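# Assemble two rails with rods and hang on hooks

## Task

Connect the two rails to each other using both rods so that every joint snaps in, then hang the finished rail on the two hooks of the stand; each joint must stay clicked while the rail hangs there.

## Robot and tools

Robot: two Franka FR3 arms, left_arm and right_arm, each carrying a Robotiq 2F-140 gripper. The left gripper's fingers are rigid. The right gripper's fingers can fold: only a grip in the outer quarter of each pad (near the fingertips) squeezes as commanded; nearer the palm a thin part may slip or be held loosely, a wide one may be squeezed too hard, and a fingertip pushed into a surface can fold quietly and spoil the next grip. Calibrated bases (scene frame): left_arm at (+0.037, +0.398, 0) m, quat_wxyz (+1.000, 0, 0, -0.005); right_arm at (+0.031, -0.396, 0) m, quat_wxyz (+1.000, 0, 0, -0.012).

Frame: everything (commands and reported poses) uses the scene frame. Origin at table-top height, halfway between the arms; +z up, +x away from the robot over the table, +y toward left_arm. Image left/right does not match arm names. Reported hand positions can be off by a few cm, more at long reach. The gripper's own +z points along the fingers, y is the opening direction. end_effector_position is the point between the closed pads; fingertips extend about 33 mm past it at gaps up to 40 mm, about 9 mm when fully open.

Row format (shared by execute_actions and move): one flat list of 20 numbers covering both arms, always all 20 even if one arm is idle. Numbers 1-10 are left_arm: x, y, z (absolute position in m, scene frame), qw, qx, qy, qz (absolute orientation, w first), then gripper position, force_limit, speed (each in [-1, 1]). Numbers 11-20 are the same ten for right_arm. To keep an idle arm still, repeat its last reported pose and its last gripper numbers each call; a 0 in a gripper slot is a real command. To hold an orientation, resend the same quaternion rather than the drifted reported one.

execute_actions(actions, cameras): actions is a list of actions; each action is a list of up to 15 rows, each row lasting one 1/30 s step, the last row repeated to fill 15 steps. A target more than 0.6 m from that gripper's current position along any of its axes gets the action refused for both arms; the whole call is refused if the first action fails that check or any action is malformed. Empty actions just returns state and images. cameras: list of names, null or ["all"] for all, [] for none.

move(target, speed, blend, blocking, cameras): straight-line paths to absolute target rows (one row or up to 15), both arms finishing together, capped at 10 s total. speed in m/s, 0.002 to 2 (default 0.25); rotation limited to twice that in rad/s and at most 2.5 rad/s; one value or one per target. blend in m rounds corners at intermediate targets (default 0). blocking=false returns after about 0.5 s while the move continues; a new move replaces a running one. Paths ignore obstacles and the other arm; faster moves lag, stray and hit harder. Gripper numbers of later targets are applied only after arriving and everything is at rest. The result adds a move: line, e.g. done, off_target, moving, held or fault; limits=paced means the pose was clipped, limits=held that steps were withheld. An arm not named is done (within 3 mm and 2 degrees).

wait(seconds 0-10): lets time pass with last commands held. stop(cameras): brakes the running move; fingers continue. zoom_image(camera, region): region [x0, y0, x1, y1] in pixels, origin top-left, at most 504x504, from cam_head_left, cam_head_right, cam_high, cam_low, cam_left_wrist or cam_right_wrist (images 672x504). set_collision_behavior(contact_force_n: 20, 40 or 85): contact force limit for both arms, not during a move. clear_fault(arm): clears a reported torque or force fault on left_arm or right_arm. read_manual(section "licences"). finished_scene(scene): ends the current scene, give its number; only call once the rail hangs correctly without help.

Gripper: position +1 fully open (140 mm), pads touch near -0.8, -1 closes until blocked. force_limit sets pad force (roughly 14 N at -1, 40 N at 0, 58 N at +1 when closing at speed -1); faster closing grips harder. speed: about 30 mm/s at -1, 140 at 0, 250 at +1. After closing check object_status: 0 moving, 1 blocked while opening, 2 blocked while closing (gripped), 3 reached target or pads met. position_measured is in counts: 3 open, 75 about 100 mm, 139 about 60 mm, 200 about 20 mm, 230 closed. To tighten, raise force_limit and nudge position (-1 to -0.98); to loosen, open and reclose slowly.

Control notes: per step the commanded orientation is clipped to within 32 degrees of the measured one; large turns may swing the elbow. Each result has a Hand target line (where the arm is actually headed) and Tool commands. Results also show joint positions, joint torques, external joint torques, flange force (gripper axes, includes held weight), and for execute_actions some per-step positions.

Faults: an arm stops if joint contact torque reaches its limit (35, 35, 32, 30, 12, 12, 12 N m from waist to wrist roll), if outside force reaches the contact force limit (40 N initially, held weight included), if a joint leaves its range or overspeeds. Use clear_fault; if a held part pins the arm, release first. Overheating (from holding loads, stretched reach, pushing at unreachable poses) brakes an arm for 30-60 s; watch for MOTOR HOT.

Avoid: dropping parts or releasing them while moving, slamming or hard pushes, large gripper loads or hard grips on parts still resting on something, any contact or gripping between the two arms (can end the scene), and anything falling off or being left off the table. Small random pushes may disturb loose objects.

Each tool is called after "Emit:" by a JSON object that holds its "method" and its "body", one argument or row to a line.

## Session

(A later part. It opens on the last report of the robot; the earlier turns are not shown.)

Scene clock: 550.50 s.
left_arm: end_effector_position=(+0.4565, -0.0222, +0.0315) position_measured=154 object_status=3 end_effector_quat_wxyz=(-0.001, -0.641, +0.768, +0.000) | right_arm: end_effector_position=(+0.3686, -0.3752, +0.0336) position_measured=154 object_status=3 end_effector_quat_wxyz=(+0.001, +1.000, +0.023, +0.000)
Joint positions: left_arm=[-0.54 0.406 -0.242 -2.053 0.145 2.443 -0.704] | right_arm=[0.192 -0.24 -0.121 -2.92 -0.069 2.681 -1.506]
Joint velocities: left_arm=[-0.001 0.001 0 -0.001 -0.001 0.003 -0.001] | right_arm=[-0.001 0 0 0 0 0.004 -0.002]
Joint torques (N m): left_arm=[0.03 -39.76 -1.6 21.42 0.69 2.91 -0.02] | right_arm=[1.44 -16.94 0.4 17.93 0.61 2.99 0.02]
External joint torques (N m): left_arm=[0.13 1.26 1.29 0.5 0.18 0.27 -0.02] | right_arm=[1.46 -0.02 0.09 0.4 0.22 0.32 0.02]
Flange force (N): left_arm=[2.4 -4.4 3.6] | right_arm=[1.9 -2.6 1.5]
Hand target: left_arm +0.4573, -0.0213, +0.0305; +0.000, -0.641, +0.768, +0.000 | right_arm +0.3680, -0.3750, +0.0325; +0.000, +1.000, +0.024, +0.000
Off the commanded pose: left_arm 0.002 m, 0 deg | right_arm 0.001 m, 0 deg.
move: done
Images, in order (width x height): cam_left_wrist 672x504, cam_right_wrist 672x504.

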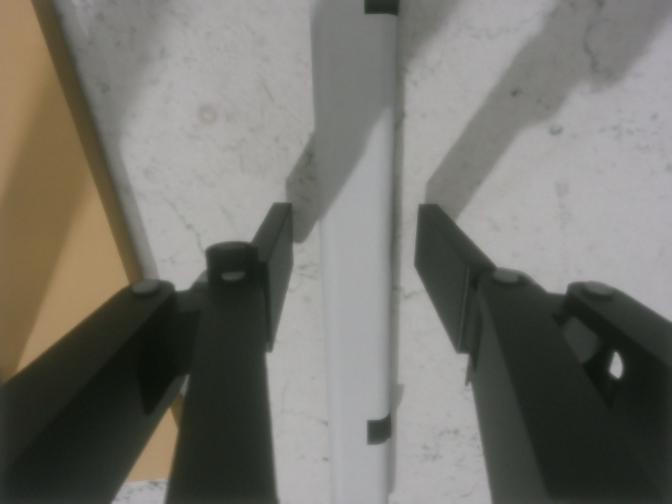

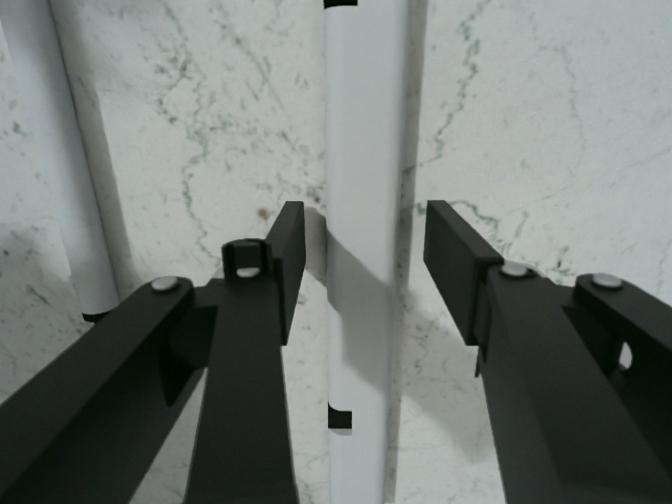

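Emit:
{"method": "move", "body": {
  "target": [0.4573, -0.0213, 0.0275, 0, -0.6408, 0.7677, 0, -0.2, 1, -0.5, 0.368, -0.375, 0.0325, 0, 0.9997, 0.0236, 0, -0.2, 1, -0.5],
  "speed": 0.02,
  "cameras": ["cam_left_wrist"]
}}

Emit:
{"method": "zoom_image", "body": {
  "camera": "cam_left_wrist",
  "region": [240, 170, 470, 340]
}}

Scene clock: 562.40 s.
left_arm: end_effector_position=(+0.4568, -0.0219, +0.0285) position_measured=154 object_status=3 end_effector_quat_wxyz=(-0.001, -0.641, +0.768, +0.000) | right_arm: end_effector_position=(+0.3688, -0.3751, +0.0336) position_measured=154 object_status=3 end_effector_quat_wxyz=(+0.001, +1.000, +0.023, +0.001)
Joint positions: left_arm=[-0.54 0.412 -0.241 -2.054 0.148 2.449 -0.704] | right_arm=[0.193 -0.24 -0.122 -2.92 -0.069 2.682 -1.506]
Joint velocities: left_arm=[-0.001 0 -0.001 -0.001 0.002 0.004 0] | right_arm=[within noise]
Joint torques (N m): left_arm=[-0.25 -39.85 -1.6 21.3 0.71 2.95 -0.04] | right_arm=[1.95 -17.06 -0.04 18.02 0.51 2.87 0.05]
External joint torques (N m): left_arm=[-0.19 1.28 1.29 0.5 0.2 0.32 -0.04] | right_arm=[1.93 -0.18 -0.39 0.47 0.12 0.19 0.05]
Flange force (N): left_arm=[2.9 -4.2 3.9] | right_arm=[1.9 -2.5 0.6]
Hand target: left_arm +0.4573, -0.0213, +0.0275; +0.000, -0.641, +0.768, +0.000 | right_arm +0.3680, -0.3750, +0.0325; +0.000, +1.000, +0.024, +0.000
Off the commanded pose: left_arm 0.001 m, 0 deg | right_arm 0.001 m, 0 deg.
move: done
Images, in order (width x height): cam_left_wrist 672x504.

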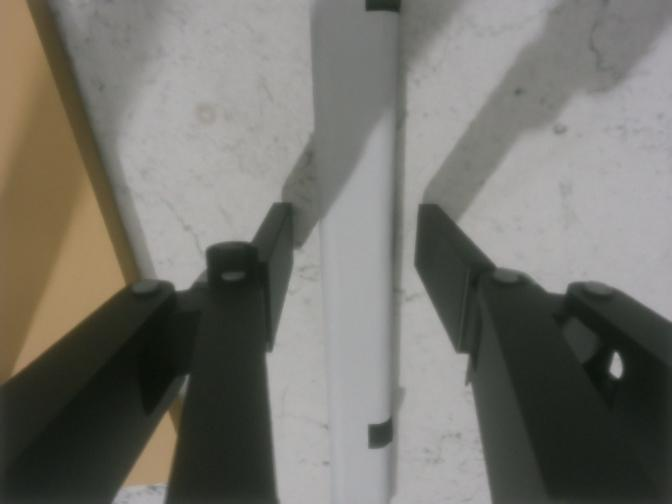

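Scaled by 2.191 from the camera's 672x504 image, which has a finer 960x720 frame.

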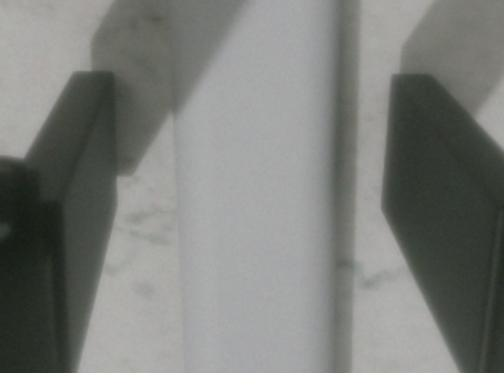

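Emit:
{"method": "move", "body": {
  "target": [0.4573, -0.0213, 0.0245, 0, -0.6408, 0.7677, 0, -0.2, 1, -0.5, 0.368, -0.375, 0.0325, 0, 0.9997, 0.0236, 0, -0.2, 1, -0.5],
  "speed": 0.015,
  "cameras": ["cam_left_wrist"]
}}

Emit:
{"method": "zoom_image", "body": {
  "camera": "cam_left_wrist",
  "region": [240, 170, 470, 340]
}}

Scene clock: 572.43 s.
left_arm: end_effector_position=(+0.4570, -0.0217, +0.0255) position_measured=154 object_status=3 end_effector_quat_wxyz=(-0.001, -0.640, +0.768, +0.000) | right_arm: end_effector_position=(+0.3688, -0.3751, +0.0336) position_measured=154 object_status=3 end_effector_quat_wxyz=(+0.001, +1.000, +0.023, +0.001)
Joint positions: left_arm=[-0.54 0.417 -0.24 -2.054 0.15 2.455 -0.704] | right_arm=[0.194 -0.24 -0.123 -2.92 -0.069 2.682 -1.506]
Joint velocities: left_arm=[-0.001 0 -0.001 0 0.001 0.004 0] | right_arm=[within noise]
Joint torques (N m): left_arm=[-0.67 -39.9 -1.62 21.25 0.69 2.94 -0.12] | right_arm=[1.7 -17.13 0.47 18.07 0.48 2.87 0.06]
External joint torques (N m): left_arm=[-0.75 1.46 1.17 0.41 0.19 0.29 -0.12] | right_arm=[1.7 -0.22 0.13 0.57 0.09 0.2 0.06]
Flange force (N): left_arm=[3.8 -3.9 4.4] | right_arm=[1.8 -3.0 0.3]
Hand target: left_arm +0.4573, -0.0213, +0.0245; +0.000, -0.641, +0.768, +0.000 | right_arm +0.3680, -0.3750, +0.0325; +0.000, +1.000, +0.024, +0.000
Off the commanded pose: left_arm 0.001 m, 0 deg | right_arm 0.001 m, 0 deg.
move: done
Images, in order (width x height): cam_left_wrist 672x504.

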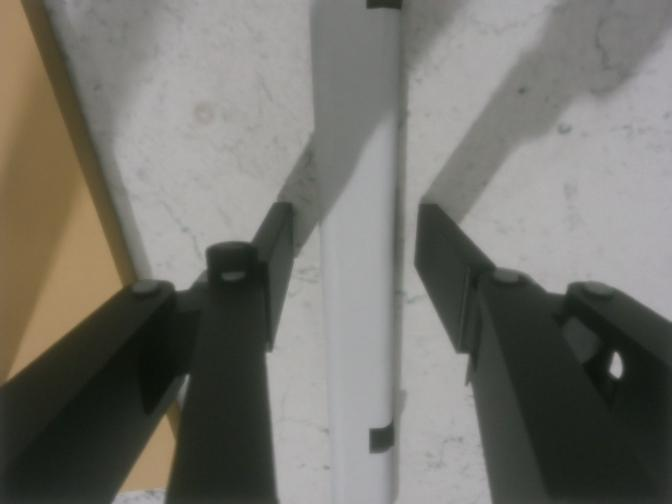

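Scaled by 2.191 from the camera's 672x504 image, which has a finer 960x720 frame.

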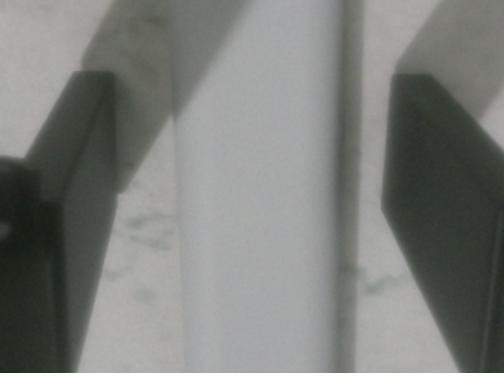

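Emit:
{"method": "move", "body": {
  "target": [0.4570, -0.0215, 0.0256, 0, -0.6408, 0.7677, 0, -0.2, 1, -0.5, 0.368, -0.375, 0.0325, 0, 0.9997, 0.0236, 0, -0.2, 1, -0.5],
  "speed": 0.015,
  "cameras": ["cam_right_wrist"]
}}

Emit:
{"method": "zoom_image", "body": {
  "camera": "cam_right_wrist",
  "region": [240, 170, 470, 340]
}}

Scene clock: 585.87 s.
left_arm: end_effector_position=(+0.4571, -0.0218, +0.0255) position_measured=154 object_status=3 end_effector_quat_wxyz=(-0.001, -0.640, +0.768, +0.000) | right_arm: end_effector_position=(+0.3688, -0.3751, +0.0336) position_measured=154 object_status=3 end_effector_quat_wxyz=(+0.001, +1.000, +0.023, +0.001)
Joint positions: left_arm=[-0.54 0.418 -0.24 -2.054 0.15 2.456 -0.704] | right_arm=[0.194 -0.24 -0.123 -2.92 -0.069 2.682 -1.506]
Joint velocities: within noise
Joint torques (N m): left_arm=[-0.61 -40.37 -2.07 21.22 0.45 2.72 -0.14] | right_arm=[1.65 -17.09 0.46 18.11 0.51 2.84 0.1]
External joint torques (N m): left_arm=[-0.63 0.71 0.74 0.58 -0.05 0.1 -0.14] | right_arm=[1.63 -0.2 0.11 0.57 0.12 0.17 0.1]
Flange force (N): left_arm=[3.2 -3.1 2.1] | right_arm=[1.9 -3.0 0.2]
Hand target: left_arm +0.4570, -0.0215, +0.0256; +0.000, -0.641, +0.768, +0.000 | right_arm +0.3680, -0.3750, +0.0325; +0.000, +1.000, +0.024, +0.000
Off the commanded pose: left_arm 0.000 m, 0 deg | right_arm 0.001 m, 0 deg.
move: done
Images, in order (width x height): cam_right_wrist 672x504.

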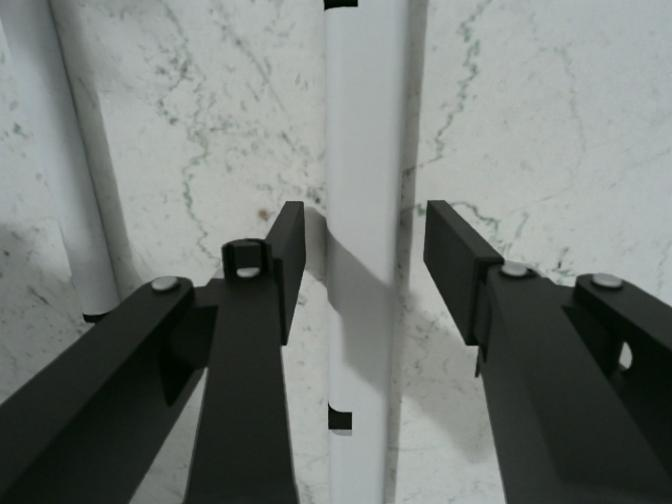

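Scaled by 2.191 from the camera's 672x504 image, which has a finer 960x720 frame.

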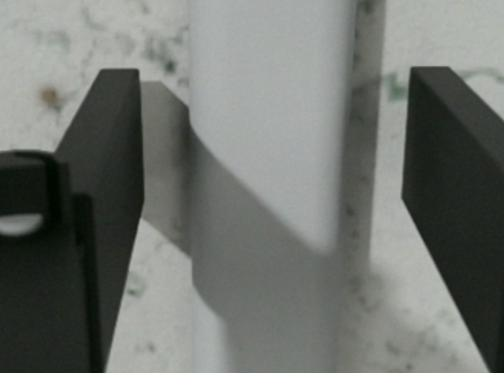

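Emit:
{"method": "move", "body": {
  "target": [
    [0.4570, -0.0215, 0.0268, 0, -0.6408, 0.7677, 0, -0.2, -0.05, -1, 0.3685, -0.375, 0.0325, 0, 0.9997, 0.0236, 0, -0.2, -0.05, -1],
    [0.4570, -0.0215, 0.0268, 0, -0.6408, 0.7677, 0, -1, -0.05, -1, 0.3685, -0.375, 0.0325, 0, 0.9997, 0.0236, 0, -1, -0.05, -1]
  ],
  "speed": 0.02,
  "cameras": ["cam_left_wrist", "cam_right_wrist"]
}}

Scene clock: 597.93 s.
left_arm: end_effector_position=(+0.4572, -0.0218, +0.0264) position_measured=186 object_status=0 end_effector_quat_wxyz=(+0.000, -0.640, +0.768, +0.000) | right_arm: end_effector_position=(+0.3685, -0.3750, +0.0332) position_measured=186 object_status=2 end_effector_quat_wxyz=(+0.001, +1.000, +0.023, +0.000)
Joint positions: left_arm=[-0.54 0.416 -0.24 -2.054 0.15 2.454 -0.704] | right_arm=[0.195 -0.239 -0.124 -2.92 -0.069 2.683 -1.506]
Joint velocities: within noise
Joint torques (N m): left_arm=[-0.29 -40.68 -2.08 21.44 0.47 2.58 -0.07] | right_arm=[1.59 -16.25 0.37 17.61 0.39 2.93 0.07]
External joint torques (N m): left_arm=[-0.09 0.53 0.94 0.65 -0.04 -0.07 -0.07] | right_arm=[1.6 0.63 0.04 0.19 0 0.28 0.07]
Flange force (N): left_arm=[2.3 -3.5 1.3] | right_arm=[3.1 -2.7 3.9]
Hand target: left_arm +0.4570, -0.0215, +0.0268; +0.000, -0.641, +0.768, +0.000 | right_arm +0.3685, -0.3750, +0.0325; +0.000, +1.000, +0.024, +0.000
Off the commanded pose: left_arm 0.001 m, 0 deg | right_arm 0.001 m, 0 deg.
move: done
Images, in order (width x height): cam_left_wrist 672x504, cam_right_wrist 672x504.

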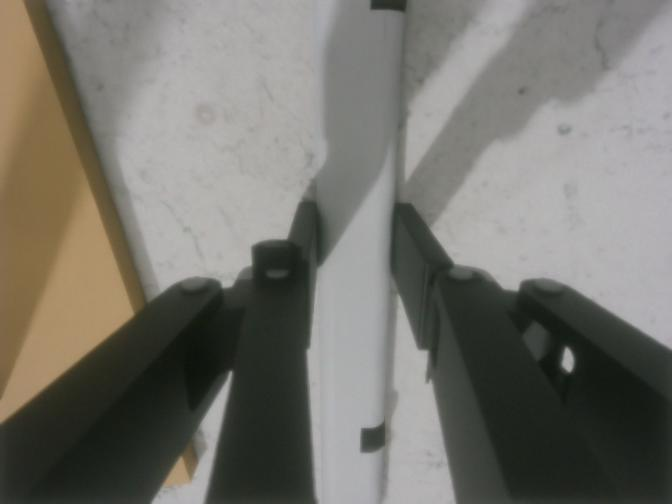

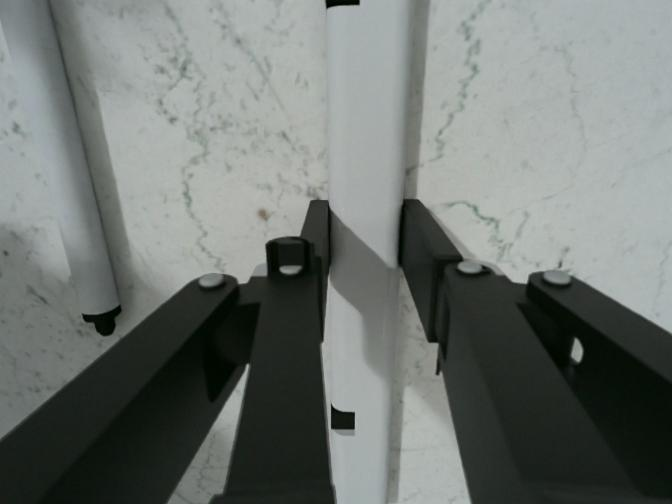

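Emit:
{"method": "move", "body": {
  "target": [
    [0.4570, -0.0215, 0.14, 0, -0.6408, 0.7677, 0, -1, -0.05, -1, 0.3685, -0.375, 0.0325, 0, 0.9997, 0.0236, 0, -1, -0.05, -1],
    [0.40, 0.13, 0.15, 0, -0.6408, 0.7677, 0, -1, -0.05, -1, 0.3685, -0.375, 0.0325, 0, 0.9997, 0.0236, 0, -1, -0.05, -1],
    [0.36, 0.28, 0.12, 0, -1, 0, 0, -1, -0.05, -1, 0.3685, -0.375, 0.0325, 0, 0.9997, 0.0236, 0, -1, -0.05, -1]
  ],
  "speed": [0.15, 0.25, 0.3],
  "blend": [0.03, 0.03, 0],
  "cameras": ["cam_left_wrist", "cam_head_left"]
}}

Scene clock: 617.40 s.
left_arm: end_effector_position=(+0.3584, +0.2809, +0.1182) position_measured=186 object_status=2 end_effector_quat_wxyz=(-0.001, +1.000, -0.003, -0.002) | right_arm: end_effector_position=(+0.3685, -0.3750, +0.0332) position_measured=186 object_status=2 end_effector_quat_wxyz=(+0.001, +1.000, +0.023, +0.000)
Joint positions: left_arm=[0.142 -0.545 -0.53 -2.83 -0.363 2.309 -1.644] | right_arm=[0.195 -0.239 -0.124 -2.92 -0.069 2.683 -1.506]
Joint velocities: left_arm=[0 0 0 -0.001 0 0.001 -0.006] | right_arm=[within noise]
Joint torques (N m): left_arm=[0.58 -10.05 5.69 23.12 0.27 2.71 -0.2] | right_arm=[1.57 -16.18 0.43 17.76 0.38 3.02 0.12]
External joint torques (N m): left_arm=[0.64 -0.79 0.72 2.11 -0.38 0.09 -0.2] | right_arm=[1.58 0.65 0.1 0.33 -0.01 0.37 0.12]
Flange force (N): left_arm=[3.1 0.3 -4.6] | right_arm=[3.6 -2.9 4.2]
Hand target: left_arm +0.3600, +0.2800, +0.1200; +0.000, +1.000, +0.000, +0.000 | right_arm +0.3685, -0.3750, +0.0325; +0.000, +1.000, +0.024, +0.000
Off the commanded pose: left_arm 0.003 m, 0 deg | right_arm 0.001 m, 0 deg.
move: done
Images, in order (width x height): cam_head_left 672x504, cam_left_wrist 672x504.

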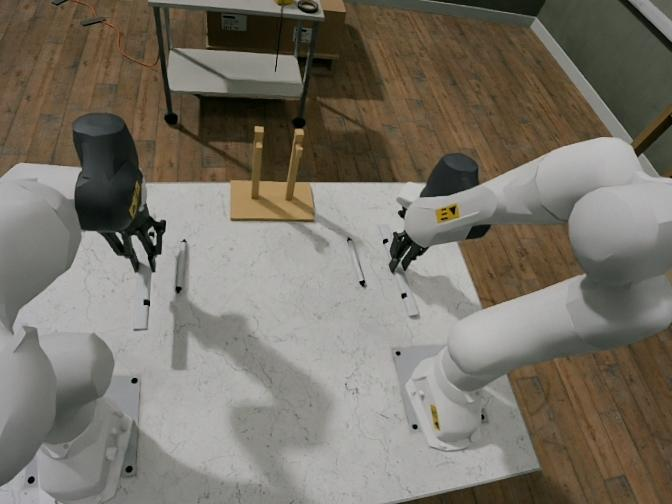

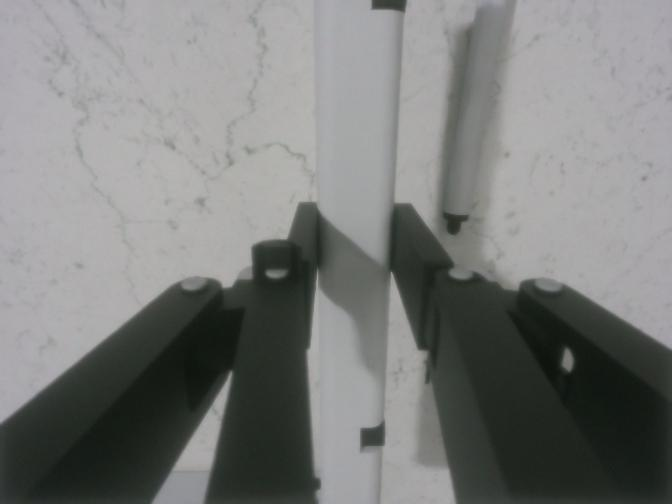

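Emit:
{"method": "move", "body": {
  "target": [
    [0.36, 0.30, 0.06, 0, -1, 0, 0, -1, -0.05, -1, 0.3685, -0.375, 0.0325, 0, 0.9997, 0.0236, 0, -1, -0.05, -1],
    [0.36, 0.30, 0.031, 0, -1, 0, 0, -1, -0.05, -1, 0.3685, -0.375, 0.0325, 0, 0.9997, 0.0236, 0, -1, -0.05, -1]
  ],
  "speed": [0.12, 0.03],
  "blend": [0.01, 0],
  "cameras": ["cam_left_wrist"]
}}

Scene clock: 628.90 s.
left_arm: end_effector_position=(+0.3582, +0.3002, +0.0305) position_measured=186 object_status=2 end_effector_quat_wxyz=(+0.000, +1.000, -0.001, -0.002) | right_arm: end_effector_position=(+0.3685, -0.3750, +0.0332) position_measured=186 object_status=2 end_effector_quat_wxyz=(+0.001, +1.000, +0.023, +0.000)
Joint positions: left_arm=[0.226 -0.267 -0.597 -2.913 -0.334 2.664 -1.633] | right_arm=[0.195 -0.239 -0.124 -2.92 -0.069 2.683 -1.506]
Joint velocities: left_arm=[0 0.001 0 0 0.001 0.004 -0.002] | right_arm=[within noise]
Joint torques (N m): left_arm=[0.52 -13.26 3.05 18.26 0.57 3.26 -0.17] | right_arm=[1.57 -16.2 0.45 17.8 0.37 3.06 0.02]
External joint torques (N m): left_arm=[0.54 0.28 0.39 1.52 0.16 0.64 -0.17] | right_arm=[1.61 0.66 0.14 0.33 -0.03 0.4 0.02]
Flange force (N): left_arm=[7.2 0.8 4.2] | right_arm=[3.6 -2.8 4.4]
Hand target: left_arm +0.3600, +0.3000, +0.0310; +0.000, +1.000, +0.000, +0.000 | right_arm +0.3685, -0.3750, +0.0325; +0.000, +1.000, +0.024, +0.000
Off the commanded pose: left_arm 0.002 m, 0 deg | right_arm 0.001 m, 0 deg.
move: done
Images, in order (width x height): cam_left_wrist 672x504.

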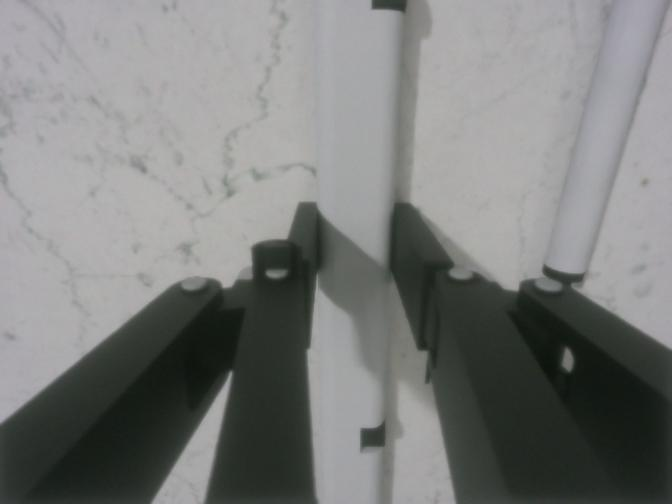

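Emit:
{"method": "move", "body": {
  "target": [0.36, 0.30, 0.028, 0, -1, 0, 0, -1, -0.05, -1, 0.3685, -0.375, 0.0325, 0, 0.9997, 0.0236, 0, -1, -0.05, -1],
  "speed": 0.01,
  "cameras": ["cam_left_wrist"]
}}

Emit:
{"method": "zoom_image", "body": {
  "camera": "cam_left_wrist",
  "region": [290, 180, 520, 340]
}}

Scene clock: 637.43 s.
left_arm: end_effector_position=(+0.3608, +0.2999, +0.0300) position_measured=186 object_status=2 end_effector_quat_wxyz=(+0.000, +1.000, -0.001, +0.001) | right_arm: end_effector_position=(+0.3685, -0.3750, +0.0332) position_measured=186 object_status=2 end_effector_quat_wxyz=(+0.001, +1.000, +0.023, +0.000)
Joint positions: left_arm=[0.232 -0.261 -0.604 -2.911 -0.331 2.675 -1.637] | right_arm=[0.195 -0.239 -0.124 -2.92 -0.069 2.683 -1.506]
Joint velocities: within noise
Joint torques (N m): left_arm=[1.22 -9.61 2.7 15.85 0.57 3.61 -0.15] | right_arm=[1.65 -16.23 0.43 17.85 0.36 3.05 0.07]
External joint torques (N m): left_arm=[1.21 4.12 0.04 -0.9 0.18 0.96 -0.15] | right_arm=[1.63 0.56 0.08 0.5 -0.03 0.42 0.07]
Flange force (N): left_arm=[14.3 1.3 24.2] | right_arm=[3.8 -2.8 4.1]
Hand target: left_arm +0.3600, +0.3000, +0.0281; +0.000, +1.000, +0.000, +0.000 | right_arm +0.3685, -0.3750, +0.0325; +0.000, +1.000, +0.024, +0.000
Off the commanded pose: left_arm 0.002 m, 0 deg | right_arm 0.001 m, 0 deg.
move: done
Images, in order (width x height): cam_left_wrist 672x504.

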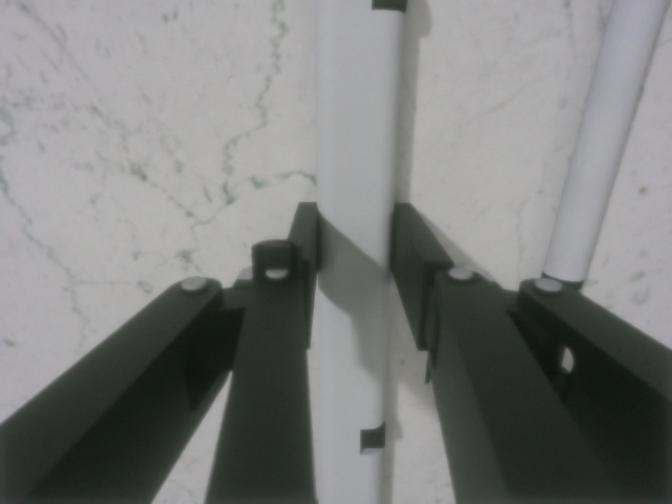

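Scaled by 2.191 from the camera's 672x504 image, which has a finer 960x720 frame.

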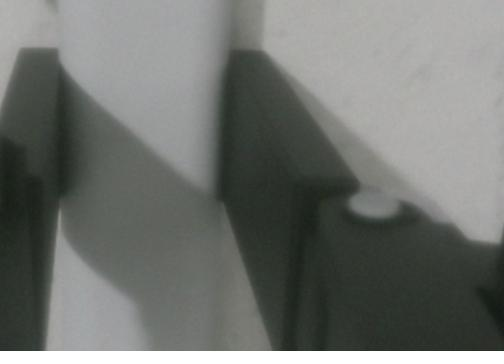

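Emit:
{"method": "move", "body": {
  "target": [
    [0.36, 0.30, 0.0303, 0, -1, 0, 0, -1, -0.05, -1, 0.3685, -0.375, 0.0325, 0, 0.9997, 0.0236, 0, -1, -0.05, -1],
    [0.36, 0.30, 0.0303, 0, -1, 0, 0, -0.2, -0.05, -1, 0.3685, -0.375, 0.0325, 0, 0.9997, 0.0236, 0, -1, -0.05, -1]
  ],
  "speed": 0.02,
  "cameras": ["cam_left_wrist"]
}}

Scene clock: 644.63 s.
left_arm: end_effector_position=(+0.3605, +0.3001, +0.0301) position_measured=154 object_status=0 end_effector_quat_wxyz=(+0.000, +1.000, -0.001, +0.000) | right_arm: end_effector_position=(+0.3685, -0.3750, +0.0332) position_measured=186 object_status=2 end_effector_quat_wxyz=(+0.001, +1.000, +0.023, +0.000)
Joint positions: left_arm=[0.232 -0.262 -0.604 -2.912 -0.331 2.673 -1.637] | right_arm=[0.195 -0.239 -0.124 -2.92 -0.069 2.683 -1.506]
Joint velocities: within noise
Joint torques (N m): left_arm=[-0.58 -13.62 3.63 17.32 0.06 2.52 -0.01] | right_arm=[1.64 -16.19 0.43 17.86 0.35 3.05 0.03]
External joint torques (N m): left_arm=[-0.54 0.04 1 0.58 -0.35 -0.12 -0.01] | right_arm=[1.65 0.67 0.1 0.44 -0.04 0.4 0.03]
Flange force (N): left_arm=[-1.6 -0.9 -3.3] | right_arm=[4.0 -2.8 4.4]
Hand target: left_arm +0.3600, +0.3000, +0.0303; +0.000, +1.000, +0.000, +0.000 | right_arm +0.3685, -0.3750, +0.0325; +0.000, +1.000, +0.024, +0.000
Off the commanded pose: left_arm 0.001 m, 0 deg | right_arm 0.001 m, 0 deg.
move: done
Images, in order (width x height): cam_left_wrist 672x504.

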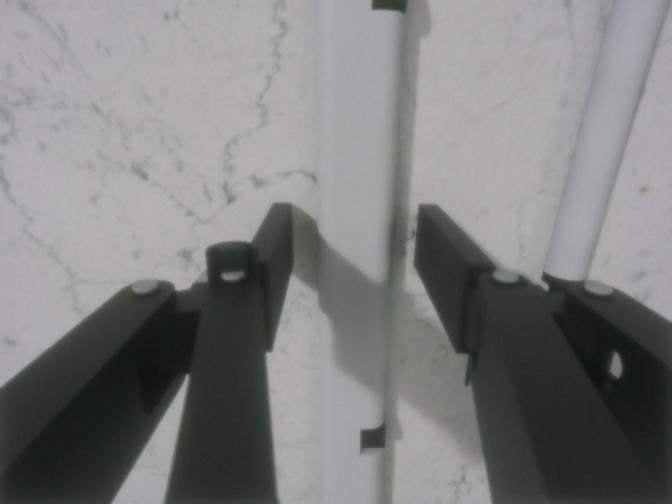

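Emit:
{"method": "move", "body": {
  "target": [
    [0.38, 0.26, 0.12, 0, 1, 0, 0, -0.2, 1, -1, 0.3685, -0.375, 0.12, 0, 0.9997, 0.0236, 0, -1, -0.05, -1],
    [0.41, 0.19, 0.18, 0, 1, 0, 0, -0.2, 1, -1, 0.36, -0.10, 0.12, 0, 1, 0, 0, -1, -0.05, -1],
    [0.41, 0.19, 0.18, 0, 1, 0, 0, -0.2, 1, -1, 0.36, -0.10, 0.05, 0, 1, 0, 0, -1, -0.05, -1]
  ],
  "speed": [0.12, 0.2, 0.12],
  "blend": [0.02, 0.02, 0]
}}

Scene clock: 658.33 s.
left_arm: end_effector_position=(+0.4105, +0.1901, +0.1803) position_measured=154 object_status=3 end_effector_quat_wxyz=(+0.001, +1.000, -0.002, +0.001) | right_arm: end_effector_position=(+0.3578, -0.1018, +0.0491) position_measured=186 object_status=2 end_effector_quat_wxyz=(+0.001, +1.000, +0.001, -0.003)
Joint positions: left_arm=[0.226 -0.412 -0.702 -2.509 -0.318 2.165 -1.828] | right_arm=[0.353 -0.009 0.406 -2.59 0.01 2.575 -0.848]
Joint velocities: left_arm=[within noise] | right_arm=[0 -0.002 0 0 0 0 0.007]
Joint torques (N m): left_arm=[0.48 -11.45 7.4 23.48 0.65 2.51 -0.14] | right_arm=[1.15 -25.55 0.35 20.81 0.25 3.12 0.45]
External joint torques (N m): left_arm=[0.53 0.7 0.8 0.91 -0.1 -0.12 -0.14] | right_arm=[1.11 -1.44 0.41 1.7 -0.17 0.49 0.45]
Flange force (N): left_arm=[4.8 1.0 -1.2] | right_arm=[-0.4 -3.3 -2.4]
Hand target: left_arm +0.4100, +0.1900, +0.1800; +0.000, +1.000, +0.000, +0.000 | right_arm +0.3600, -0.1000, +0.0500; +0.000, +1.000, +0.000, +0.000
Off the commanded pose: left_arm 0.001 m, 0 deg | right_arm 0.003 m, 0 deg.
move: done

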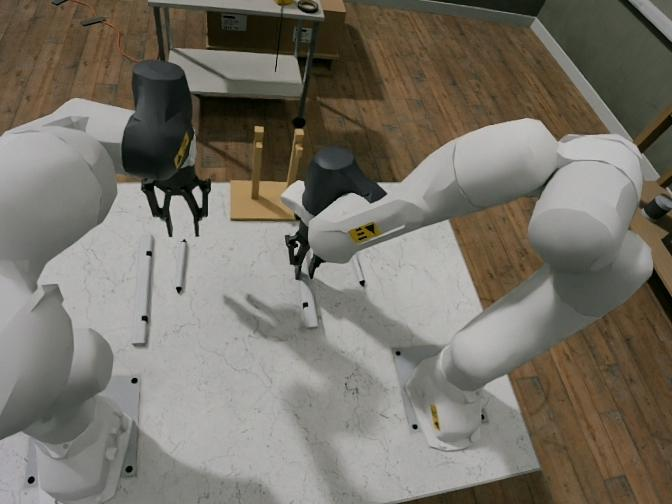

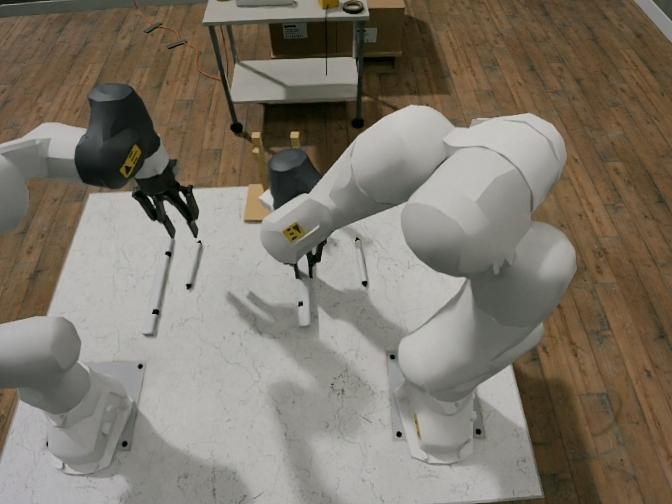

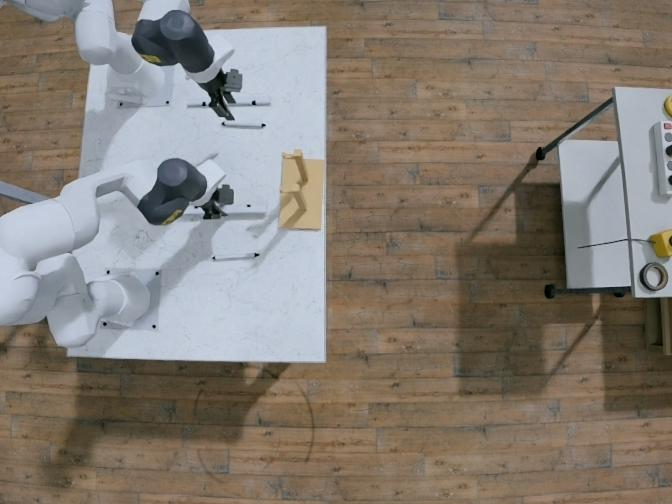

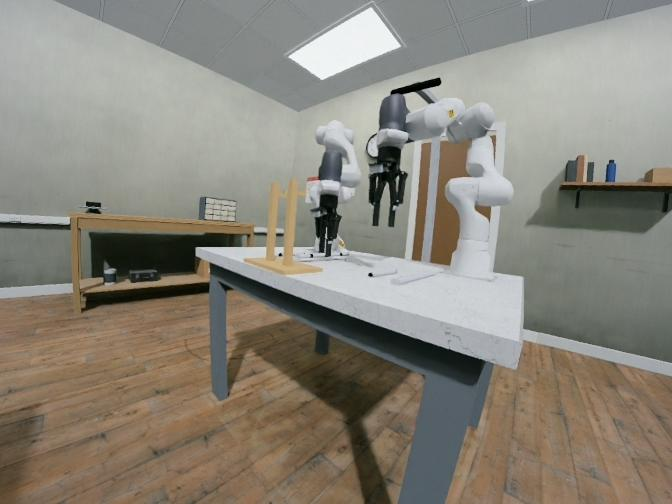

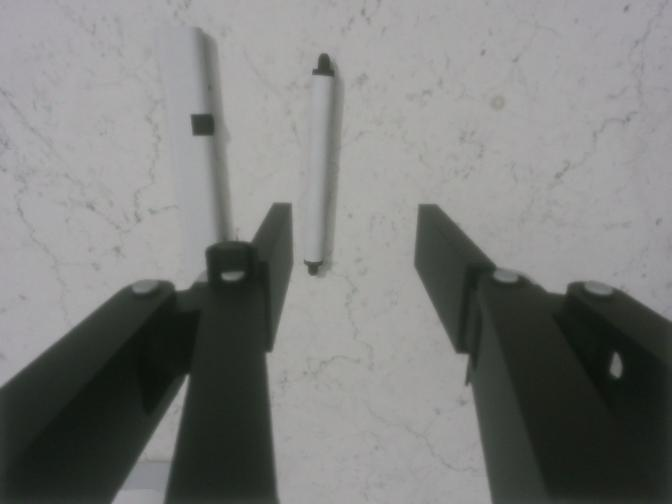

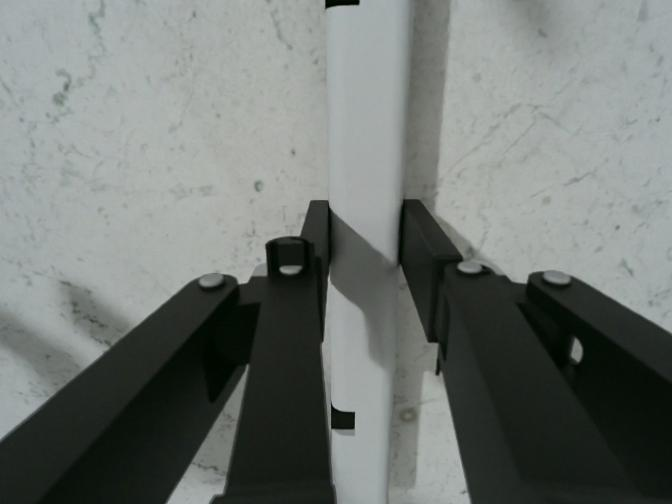

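Emit:
{"method": "move", "body": {
  "target": [0.41, 0.19, 0.18, 0, 1, 0, 0, -0.2, 1, -1, 0.36, -0.10, 0.034, 0, 1, 0, 0, -1, -0.05, -1],
  "speed": 0.03,
  "cameras": ["cam_right_wrist"]
}}

Scene clock: 662.37 s.
left_arm: end_effector_position=(+0.4105, +0.1900, +0.1804) position_measured=154 object_status=3 end_effector_quat_wxyz=(+0.001, +1.000, -0.002, +0.001) | right_arm: end_effector_position=(+0.3583, -0.1001, +0.0340) position_measured=186 object_status=2 end_effector_quat_wxyz=(+0.001, +1.000, +0.003, -0.002)
Joint positions: left_arm=[0.226 -0.412 -0.702 -2.509 -0.318 2.165 -1.829] | right_arm=[0.353 0.037 0.403 -2.591 -0.026 2.621 -0.822]
Joint velocities: left_arm=[within noise] | right_arm=[0 0.001 0 -0.001 0 0.003 0.007]
Joint torques (N m): left_arm=[0.41 -11.4 7.54 23.35 0.65 2.55 -0.2] | right_arm=[0.99 -26.22 0.51 19.93 0.22 3.15 0.52]
External joint torques (N m): left_arm=[0.51 0.82 0.98 0.69 -0.1 -0.1 -0.2] | right_arm=[0.91 -1.24 0.02 1.57 -0.17 0.53 0.52]
Flange force (N): left_arm=[4.5 0.6 -0.8] | right_arm=[0.3 -3.4 -1.1]
Hand target: left_arm +0.4100, +0.1900, +0.1800; +0.000, +1.000, +0.000, +0.000 | right_arm +0.3600, -0.1000, +0.0340; +0.000, +1.000, +0.000, +0.000
Off the commanded pose: left_arm 0.001 m, 0 deg | right_arm 0.002 m, 0 deg.
move: done
Images, in order (width x height): cam_right_wrist 672x504.

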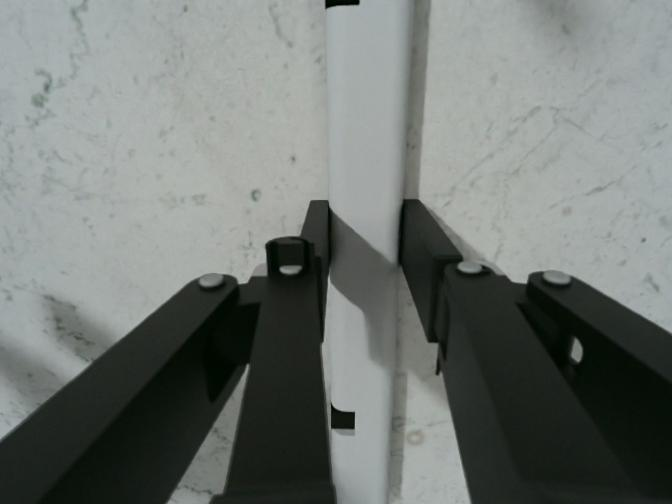

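Emit:
{"method": "move", "body": {
  "target": [0.41, 0.19, 0.18, 0, 1, 0, 0, -0.2, 1, -1, 0.36, -0.10, 0.0315, 0, 1, 0, 0, -1, -0.05, -1],
  "speed": 0.01,
  "cameras": ["cam_right_wrist"]
}}

Scene clock: 666.40 s.
left_arm: end_effector_position=(+0.4105, +0.1900, +0.1804) position_measured=154 object_status=3 end_effector_quat_wxyz=(+0.001, +1.000, -0.002, +0.001) | right_arm: end_effector_position=(+0.3591, -0.0996, +0.0330) position_measured=186 object_status=2 end_effector_quat_wxyz=(+0.000, +1.000, +0.002, +0.000)
Joint positions: left_arm=[0.226 -0.412 -0.702 -2.508 -0.318 2.165 -1.829] | right_arm=[0.353 0.041 0.403 -2.591 -0.032 2.627 -0.817]
Joint velocities: left_arm=[within noise] | right_arm=[0.001 0.001 0 0 -0.001 0.004 0.003]
Joint torques (N m): left_arm=[0.43 -11.42 7.44 23.33 0.65 2.54 -0.18] | right_arm=[0.79 -24.19 0.43 18.81 0.16 3.27 0.41]
External joint torques (N m): left_arm=[0.45 0.81 0.78 0.68 -0.1 -0.11 -0.18] | right_arm=[0.81 0.86 -0.01 0.45 -0.24 0.62 0.4]
Flange force (N): left_arm=[4.4 0.9 -0.7] | right_arm=[1.9 -4.3 5.5]
Hand target: left_arm +0.4100, +0.1900, +0.1800; +0.000, +1.000, +0.000, +0.000 | right_arm +0.3600, -0.1000, +0.0315; +0.000, +1.000, +0.000, +0.000
Off the commanded pose: left_arm 0.001 m, 0 deg | right_arm 0.002 m, 0 deg.
move: done
Images, in order (width x height): cam_right_wrist 672x504.

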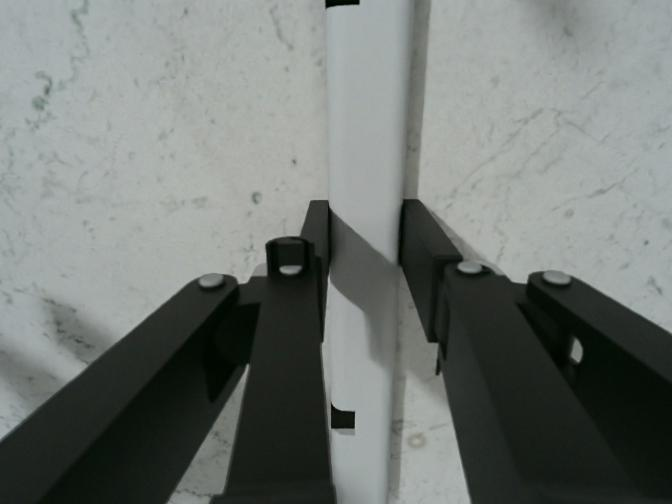

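Emit:
{"method": "move", "body": {
  "target": [
    [0.41, 0.19, 0.18, 0, 1, 0, 0, -0.3, 1, -1, 0.3591, -0.0997, 0.0331, 0, 1, 0, 0, -0.2, -0.05, -1],
    [0.4026, 0.2132, 0.13, 0.0039, 0.991, -0.0298, 0.1304, -0.3, 1, -1, 0.3591, -0.0997, 0.09, 0, 1, 0, 0, -0.2, -0.05, -1],
    [0.4026, 0.2132, 0.08, 0.0039, 0.991, -0.0298, 0.1304, -0.3, 1, -1, 0.3976, -0.2627, 0.12, 0, 0.9997, 0.0262, 0, -0.2, -0.05, -1]
  ],
  "speed": [0.1, 0.15, 0.2],
  "blend": [0, 0.02, 0],
  "cameras": ["cam_left_wrist", "cam_right_wrist"]
}}

Scene clock: 738.93 s.
left_arm: end_effector_position=(+0.4023, +0.2136, +0.0801) position_measured=167 object_status=3 end_effector_quat_wxyz=(+0.003, +0.991, -0.032, +0.130) | right_arm: end_effector_position=(+0.3985, -0.2616, +0.1199) position_measured=154 object_status=3 end_effector_quat_wxyz=(-0.001, +1.000, +0.022, +0.001)
Joint positions: left_arm=[0.16 -0.393 -0.819 -2.899 -0.438 2.814 -1.764] | right_arm=[0.302 -0.325 0.076 -2.703 0.038 2.38 -1.292]
Joint velocities: left_arm=[within noise] | right_arm=[0.001 0.001 -0.002 0 0.001 -0.001 -0.007]
Joint torques (N m): left_arm=[0.57 -8.51 5.97 18.3 0.29 3.5 -0.1] | right_arm=[1.67 -19.42 -0.83 22.38 0.44 2.34 -0.07]
External joint torques (N m): left_arm=[0.53 0.96 0.61 0.58 -0.11 0.29 -0.11] | right_arm=[1.68 -1.34 0.07 0.55 -0.15 -0.32 -0.07]
Flange force (N): left_arm=[4.2 0.4 5.7] | right_arm=[-3.4 -0.8 -4.6]
Hand target: left_arm +0.4026, +0.2132, +0.0800; +0.004, +0.991, -0.030, +0.130 | right_arm +0.3976, -0.2627, +0.1200; +0.000, +1.000, +0.026, +0.000
Off the commanded pose: left_arm 0.001 m, 0 deg | right_arm 0.001 m, 1 deg.
move: done
Images, in order (width x height): cam_left_wrist 672x504, cam_right_wrist 672x504.

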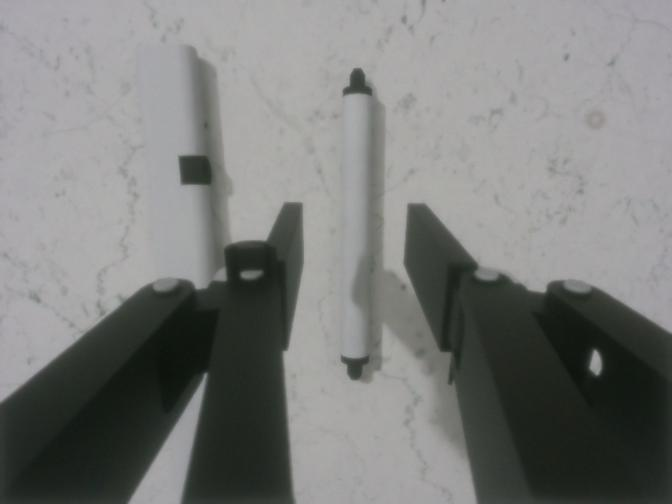

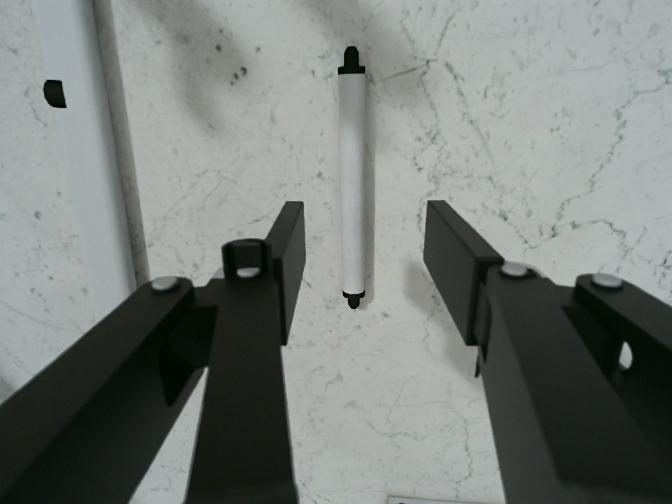

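Emit:
{"method": "move", "body": {
  "target": [0.4026, 0.2132, 0.0335, 0.0039, 0.991, -0.0298, 0.1304, -0.3, 1, -1, 0.398, -0.2577, 0.0340, 0, 0.9996, 0.0289, 0, -0.2, -0.05, -1],
  "speed": 0.06,
  "cameras": ["cam_left_wrist", "cam_right_wrist"]
}}

Emit:
{"method": "zoom_image", "body": {
  "camera": "cam_left_wrist",
  "region": [240, 170, 470, 340]
}}

Emit:
{"method": "zoom_image", "body": {
  "camera": "cam_right_wrist",
  "region": [240, 170, 470, 340]
}}

Scene clock: 763.73 s.
left_arm: end_effector_position=(+0.4016, +0.2139, +0.0329) position_measured=167 object_status=3 end_effector_quat_wxyz=(+0.003, +0.991, -0.033, +0.129) | right_arm: end_effector_position=(+0.3980, -0.2575, +0.0350) position_measured=154 object_status=3 end_effector_quat_wxyz=(-0.001, +1.000, +0.030, +0.000)
Joint positions: left_arm=[0.433 -0.211 -1.079 -2.913 -0.323 3.02 -1.853] | right_arm=[0.302 -0.093 0.087 -2.752 0.022 2.659 -1.285]
Joint velocities: left_arm=[0 -0.001 0 0 0 0.001 -0.007] | right_arm=[within noise]
Joint torques (N m): left_arm=[0.76 -8.17 4.42 15.75 -0.12 3.5 -0.17] | right_arm=[0.94 -22.66 0.35 18.67 0.22 2.97 0.44]
External joint torques (N m): left_arm=[0.72 0.34 0.7 0.8 -0.26 0.33 -0.17] | right_arm=[0.95 -0.28 0.64 0.69 -0.18 0.31 0.44]
Flange force (N): left_arm=[0.0 0.0 0.0] | right_arm=[0.4 -3.3 0.1]
Hand target: left_arm +0.4026, +0.2132, +0.0335; +0.004, +0.991, -0.030, +0.130 | right_arm +0.3980, -0.2577, +0.0340; +0.000, +1.000, +0.029, +0.000
Off the commanded pose: left_arm 0.001 m, 0 deg | right_arm 0.001 m, 0 deg.
move: done
Images, in order (width x height): cam_left_wrist 672x504, cam_right_wrist 672x504.

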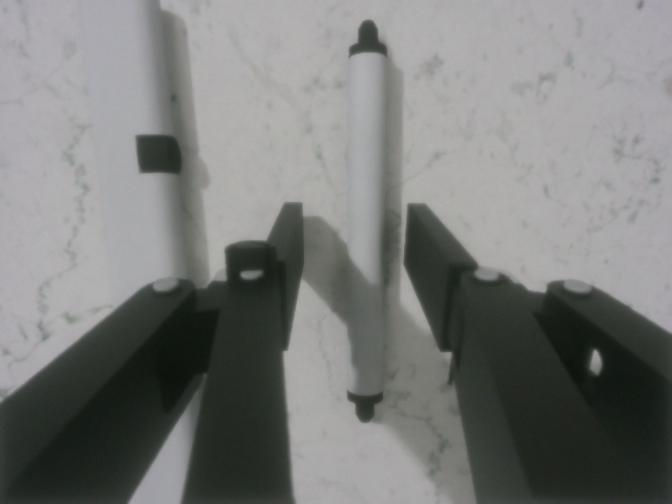

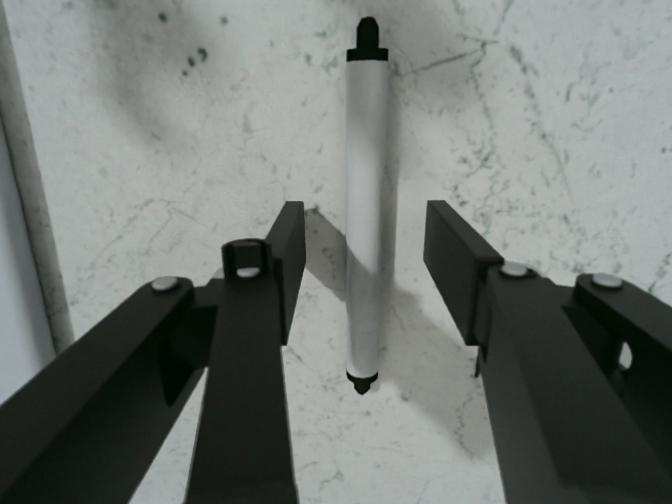

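Scaled by 2.191 from the camera's 672x504 image, which has a finer 960x720 frame.

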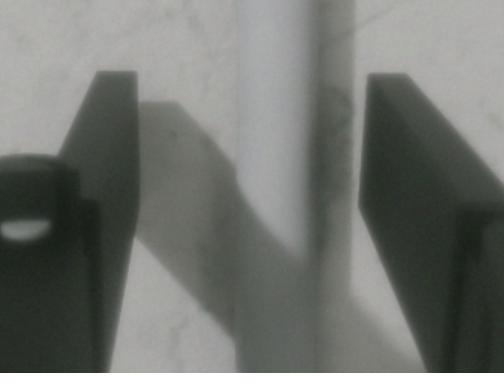

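Scaled by 2.191 from the camera's 672x504 image, which has a finer 960x720 frame.

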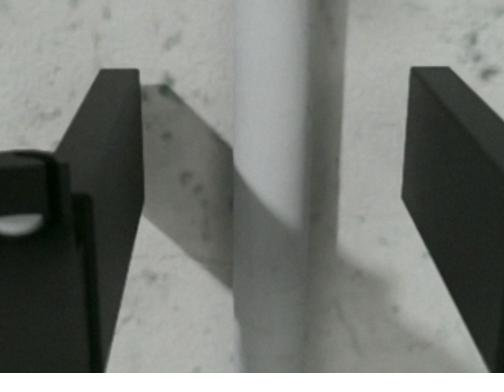

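Emit:
{"method": "move", "body": {
  "target": [
    [0.4026, 0.2132, 0.0325, 0.0039, 0.991, -0.0298, 0.1304, -0.3, -0.05, -1, 0.398, -0.2577, 0.0332, 0, 0.9996, 0.0289, 0, -0.2, -0.05, -1],
    [0.4026, 0.2132, 0.0325, 0.0039, 0.991, -0.0298, 0.1304, -1, -0.05, -1, 0.398, -0.2577, 0.0332, 0, 0.9996, 0.0289, 0, -1, -0.05, -1]
  ],
  "speed": 0.02,
  "cameras": ["cam_left_wrist", "cam_right_wrist"]
}}

Scene clock: 801.17 s.
left_arm: end_effector_position=(+0.4027, +0.2134, +0.0328) position_measured=209 object_status=2 end_effector_quat_wxyz=(+0.003, +0.991, -0.032, +0.131) | right_arm: end_effector_position=(+0.3983, -0.2574, +0.0342) position_measured=209 object_status=0 end_effector_quat_wxyz=(-0.001, +1.000, +0.029, +0.000)
Joint positions: left_arm=[0.447 -0.209 -1.093 -2.912 -0.323 3.026 -1.857] | right_arm=[0.302 -0.091 0.087 -2.751 0.021 2.662 -1.284]
Joint velocities: within noise
Joint torques (N m): left_arm=[0.7 -7.56 4.52 15.09 0.03 3.3 -0.09] | right_arm=[0.94 -20.66 0.21 17.58 0.27 3.01 0.46]
External joint torques (N m): left_arm=[0.67 0.75 0.81 0.11 -0.11 0.12 -0.1] | right_arm=[0.96 1.72 0.49 -0.3 -0.13 0.36 0.46]
Flange force (N): left_arm=[0.0 0.0 0.0] | right_arm=[2.4 -3.8 6.8]
Hand target: left_arm +0.4026, +0.2132, +0.0325; +0.004, +0.991, -0.030, +0.130 | right_arm +0.3980, -0.2577, +0.0332; +0.000, +1.000, +0.029, +0.000
Off the commanded pose: left_arm 0.000 m, 0 deg | right_arm 0.001 m, 0 deg.
move: done
Images, in order (width x height): cam_left_wrist 672x504, cam_right_wrist 672x504.

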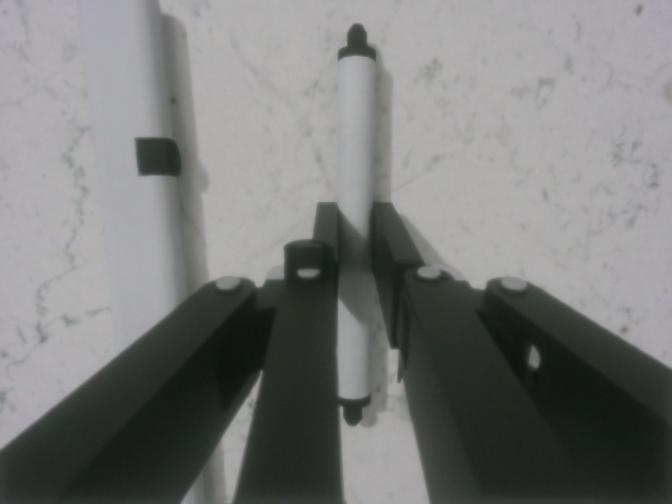

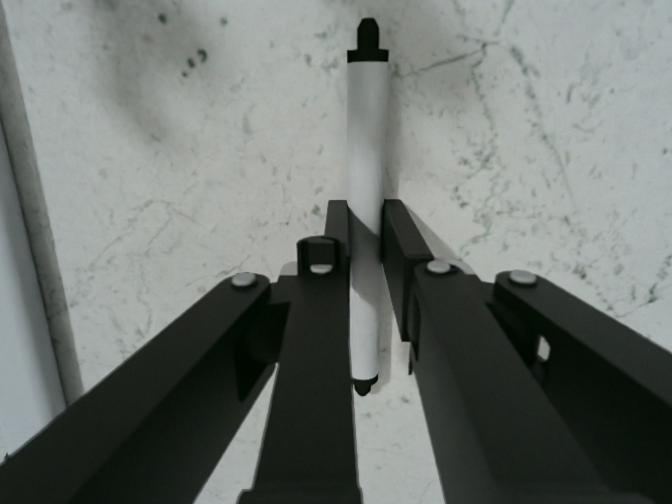

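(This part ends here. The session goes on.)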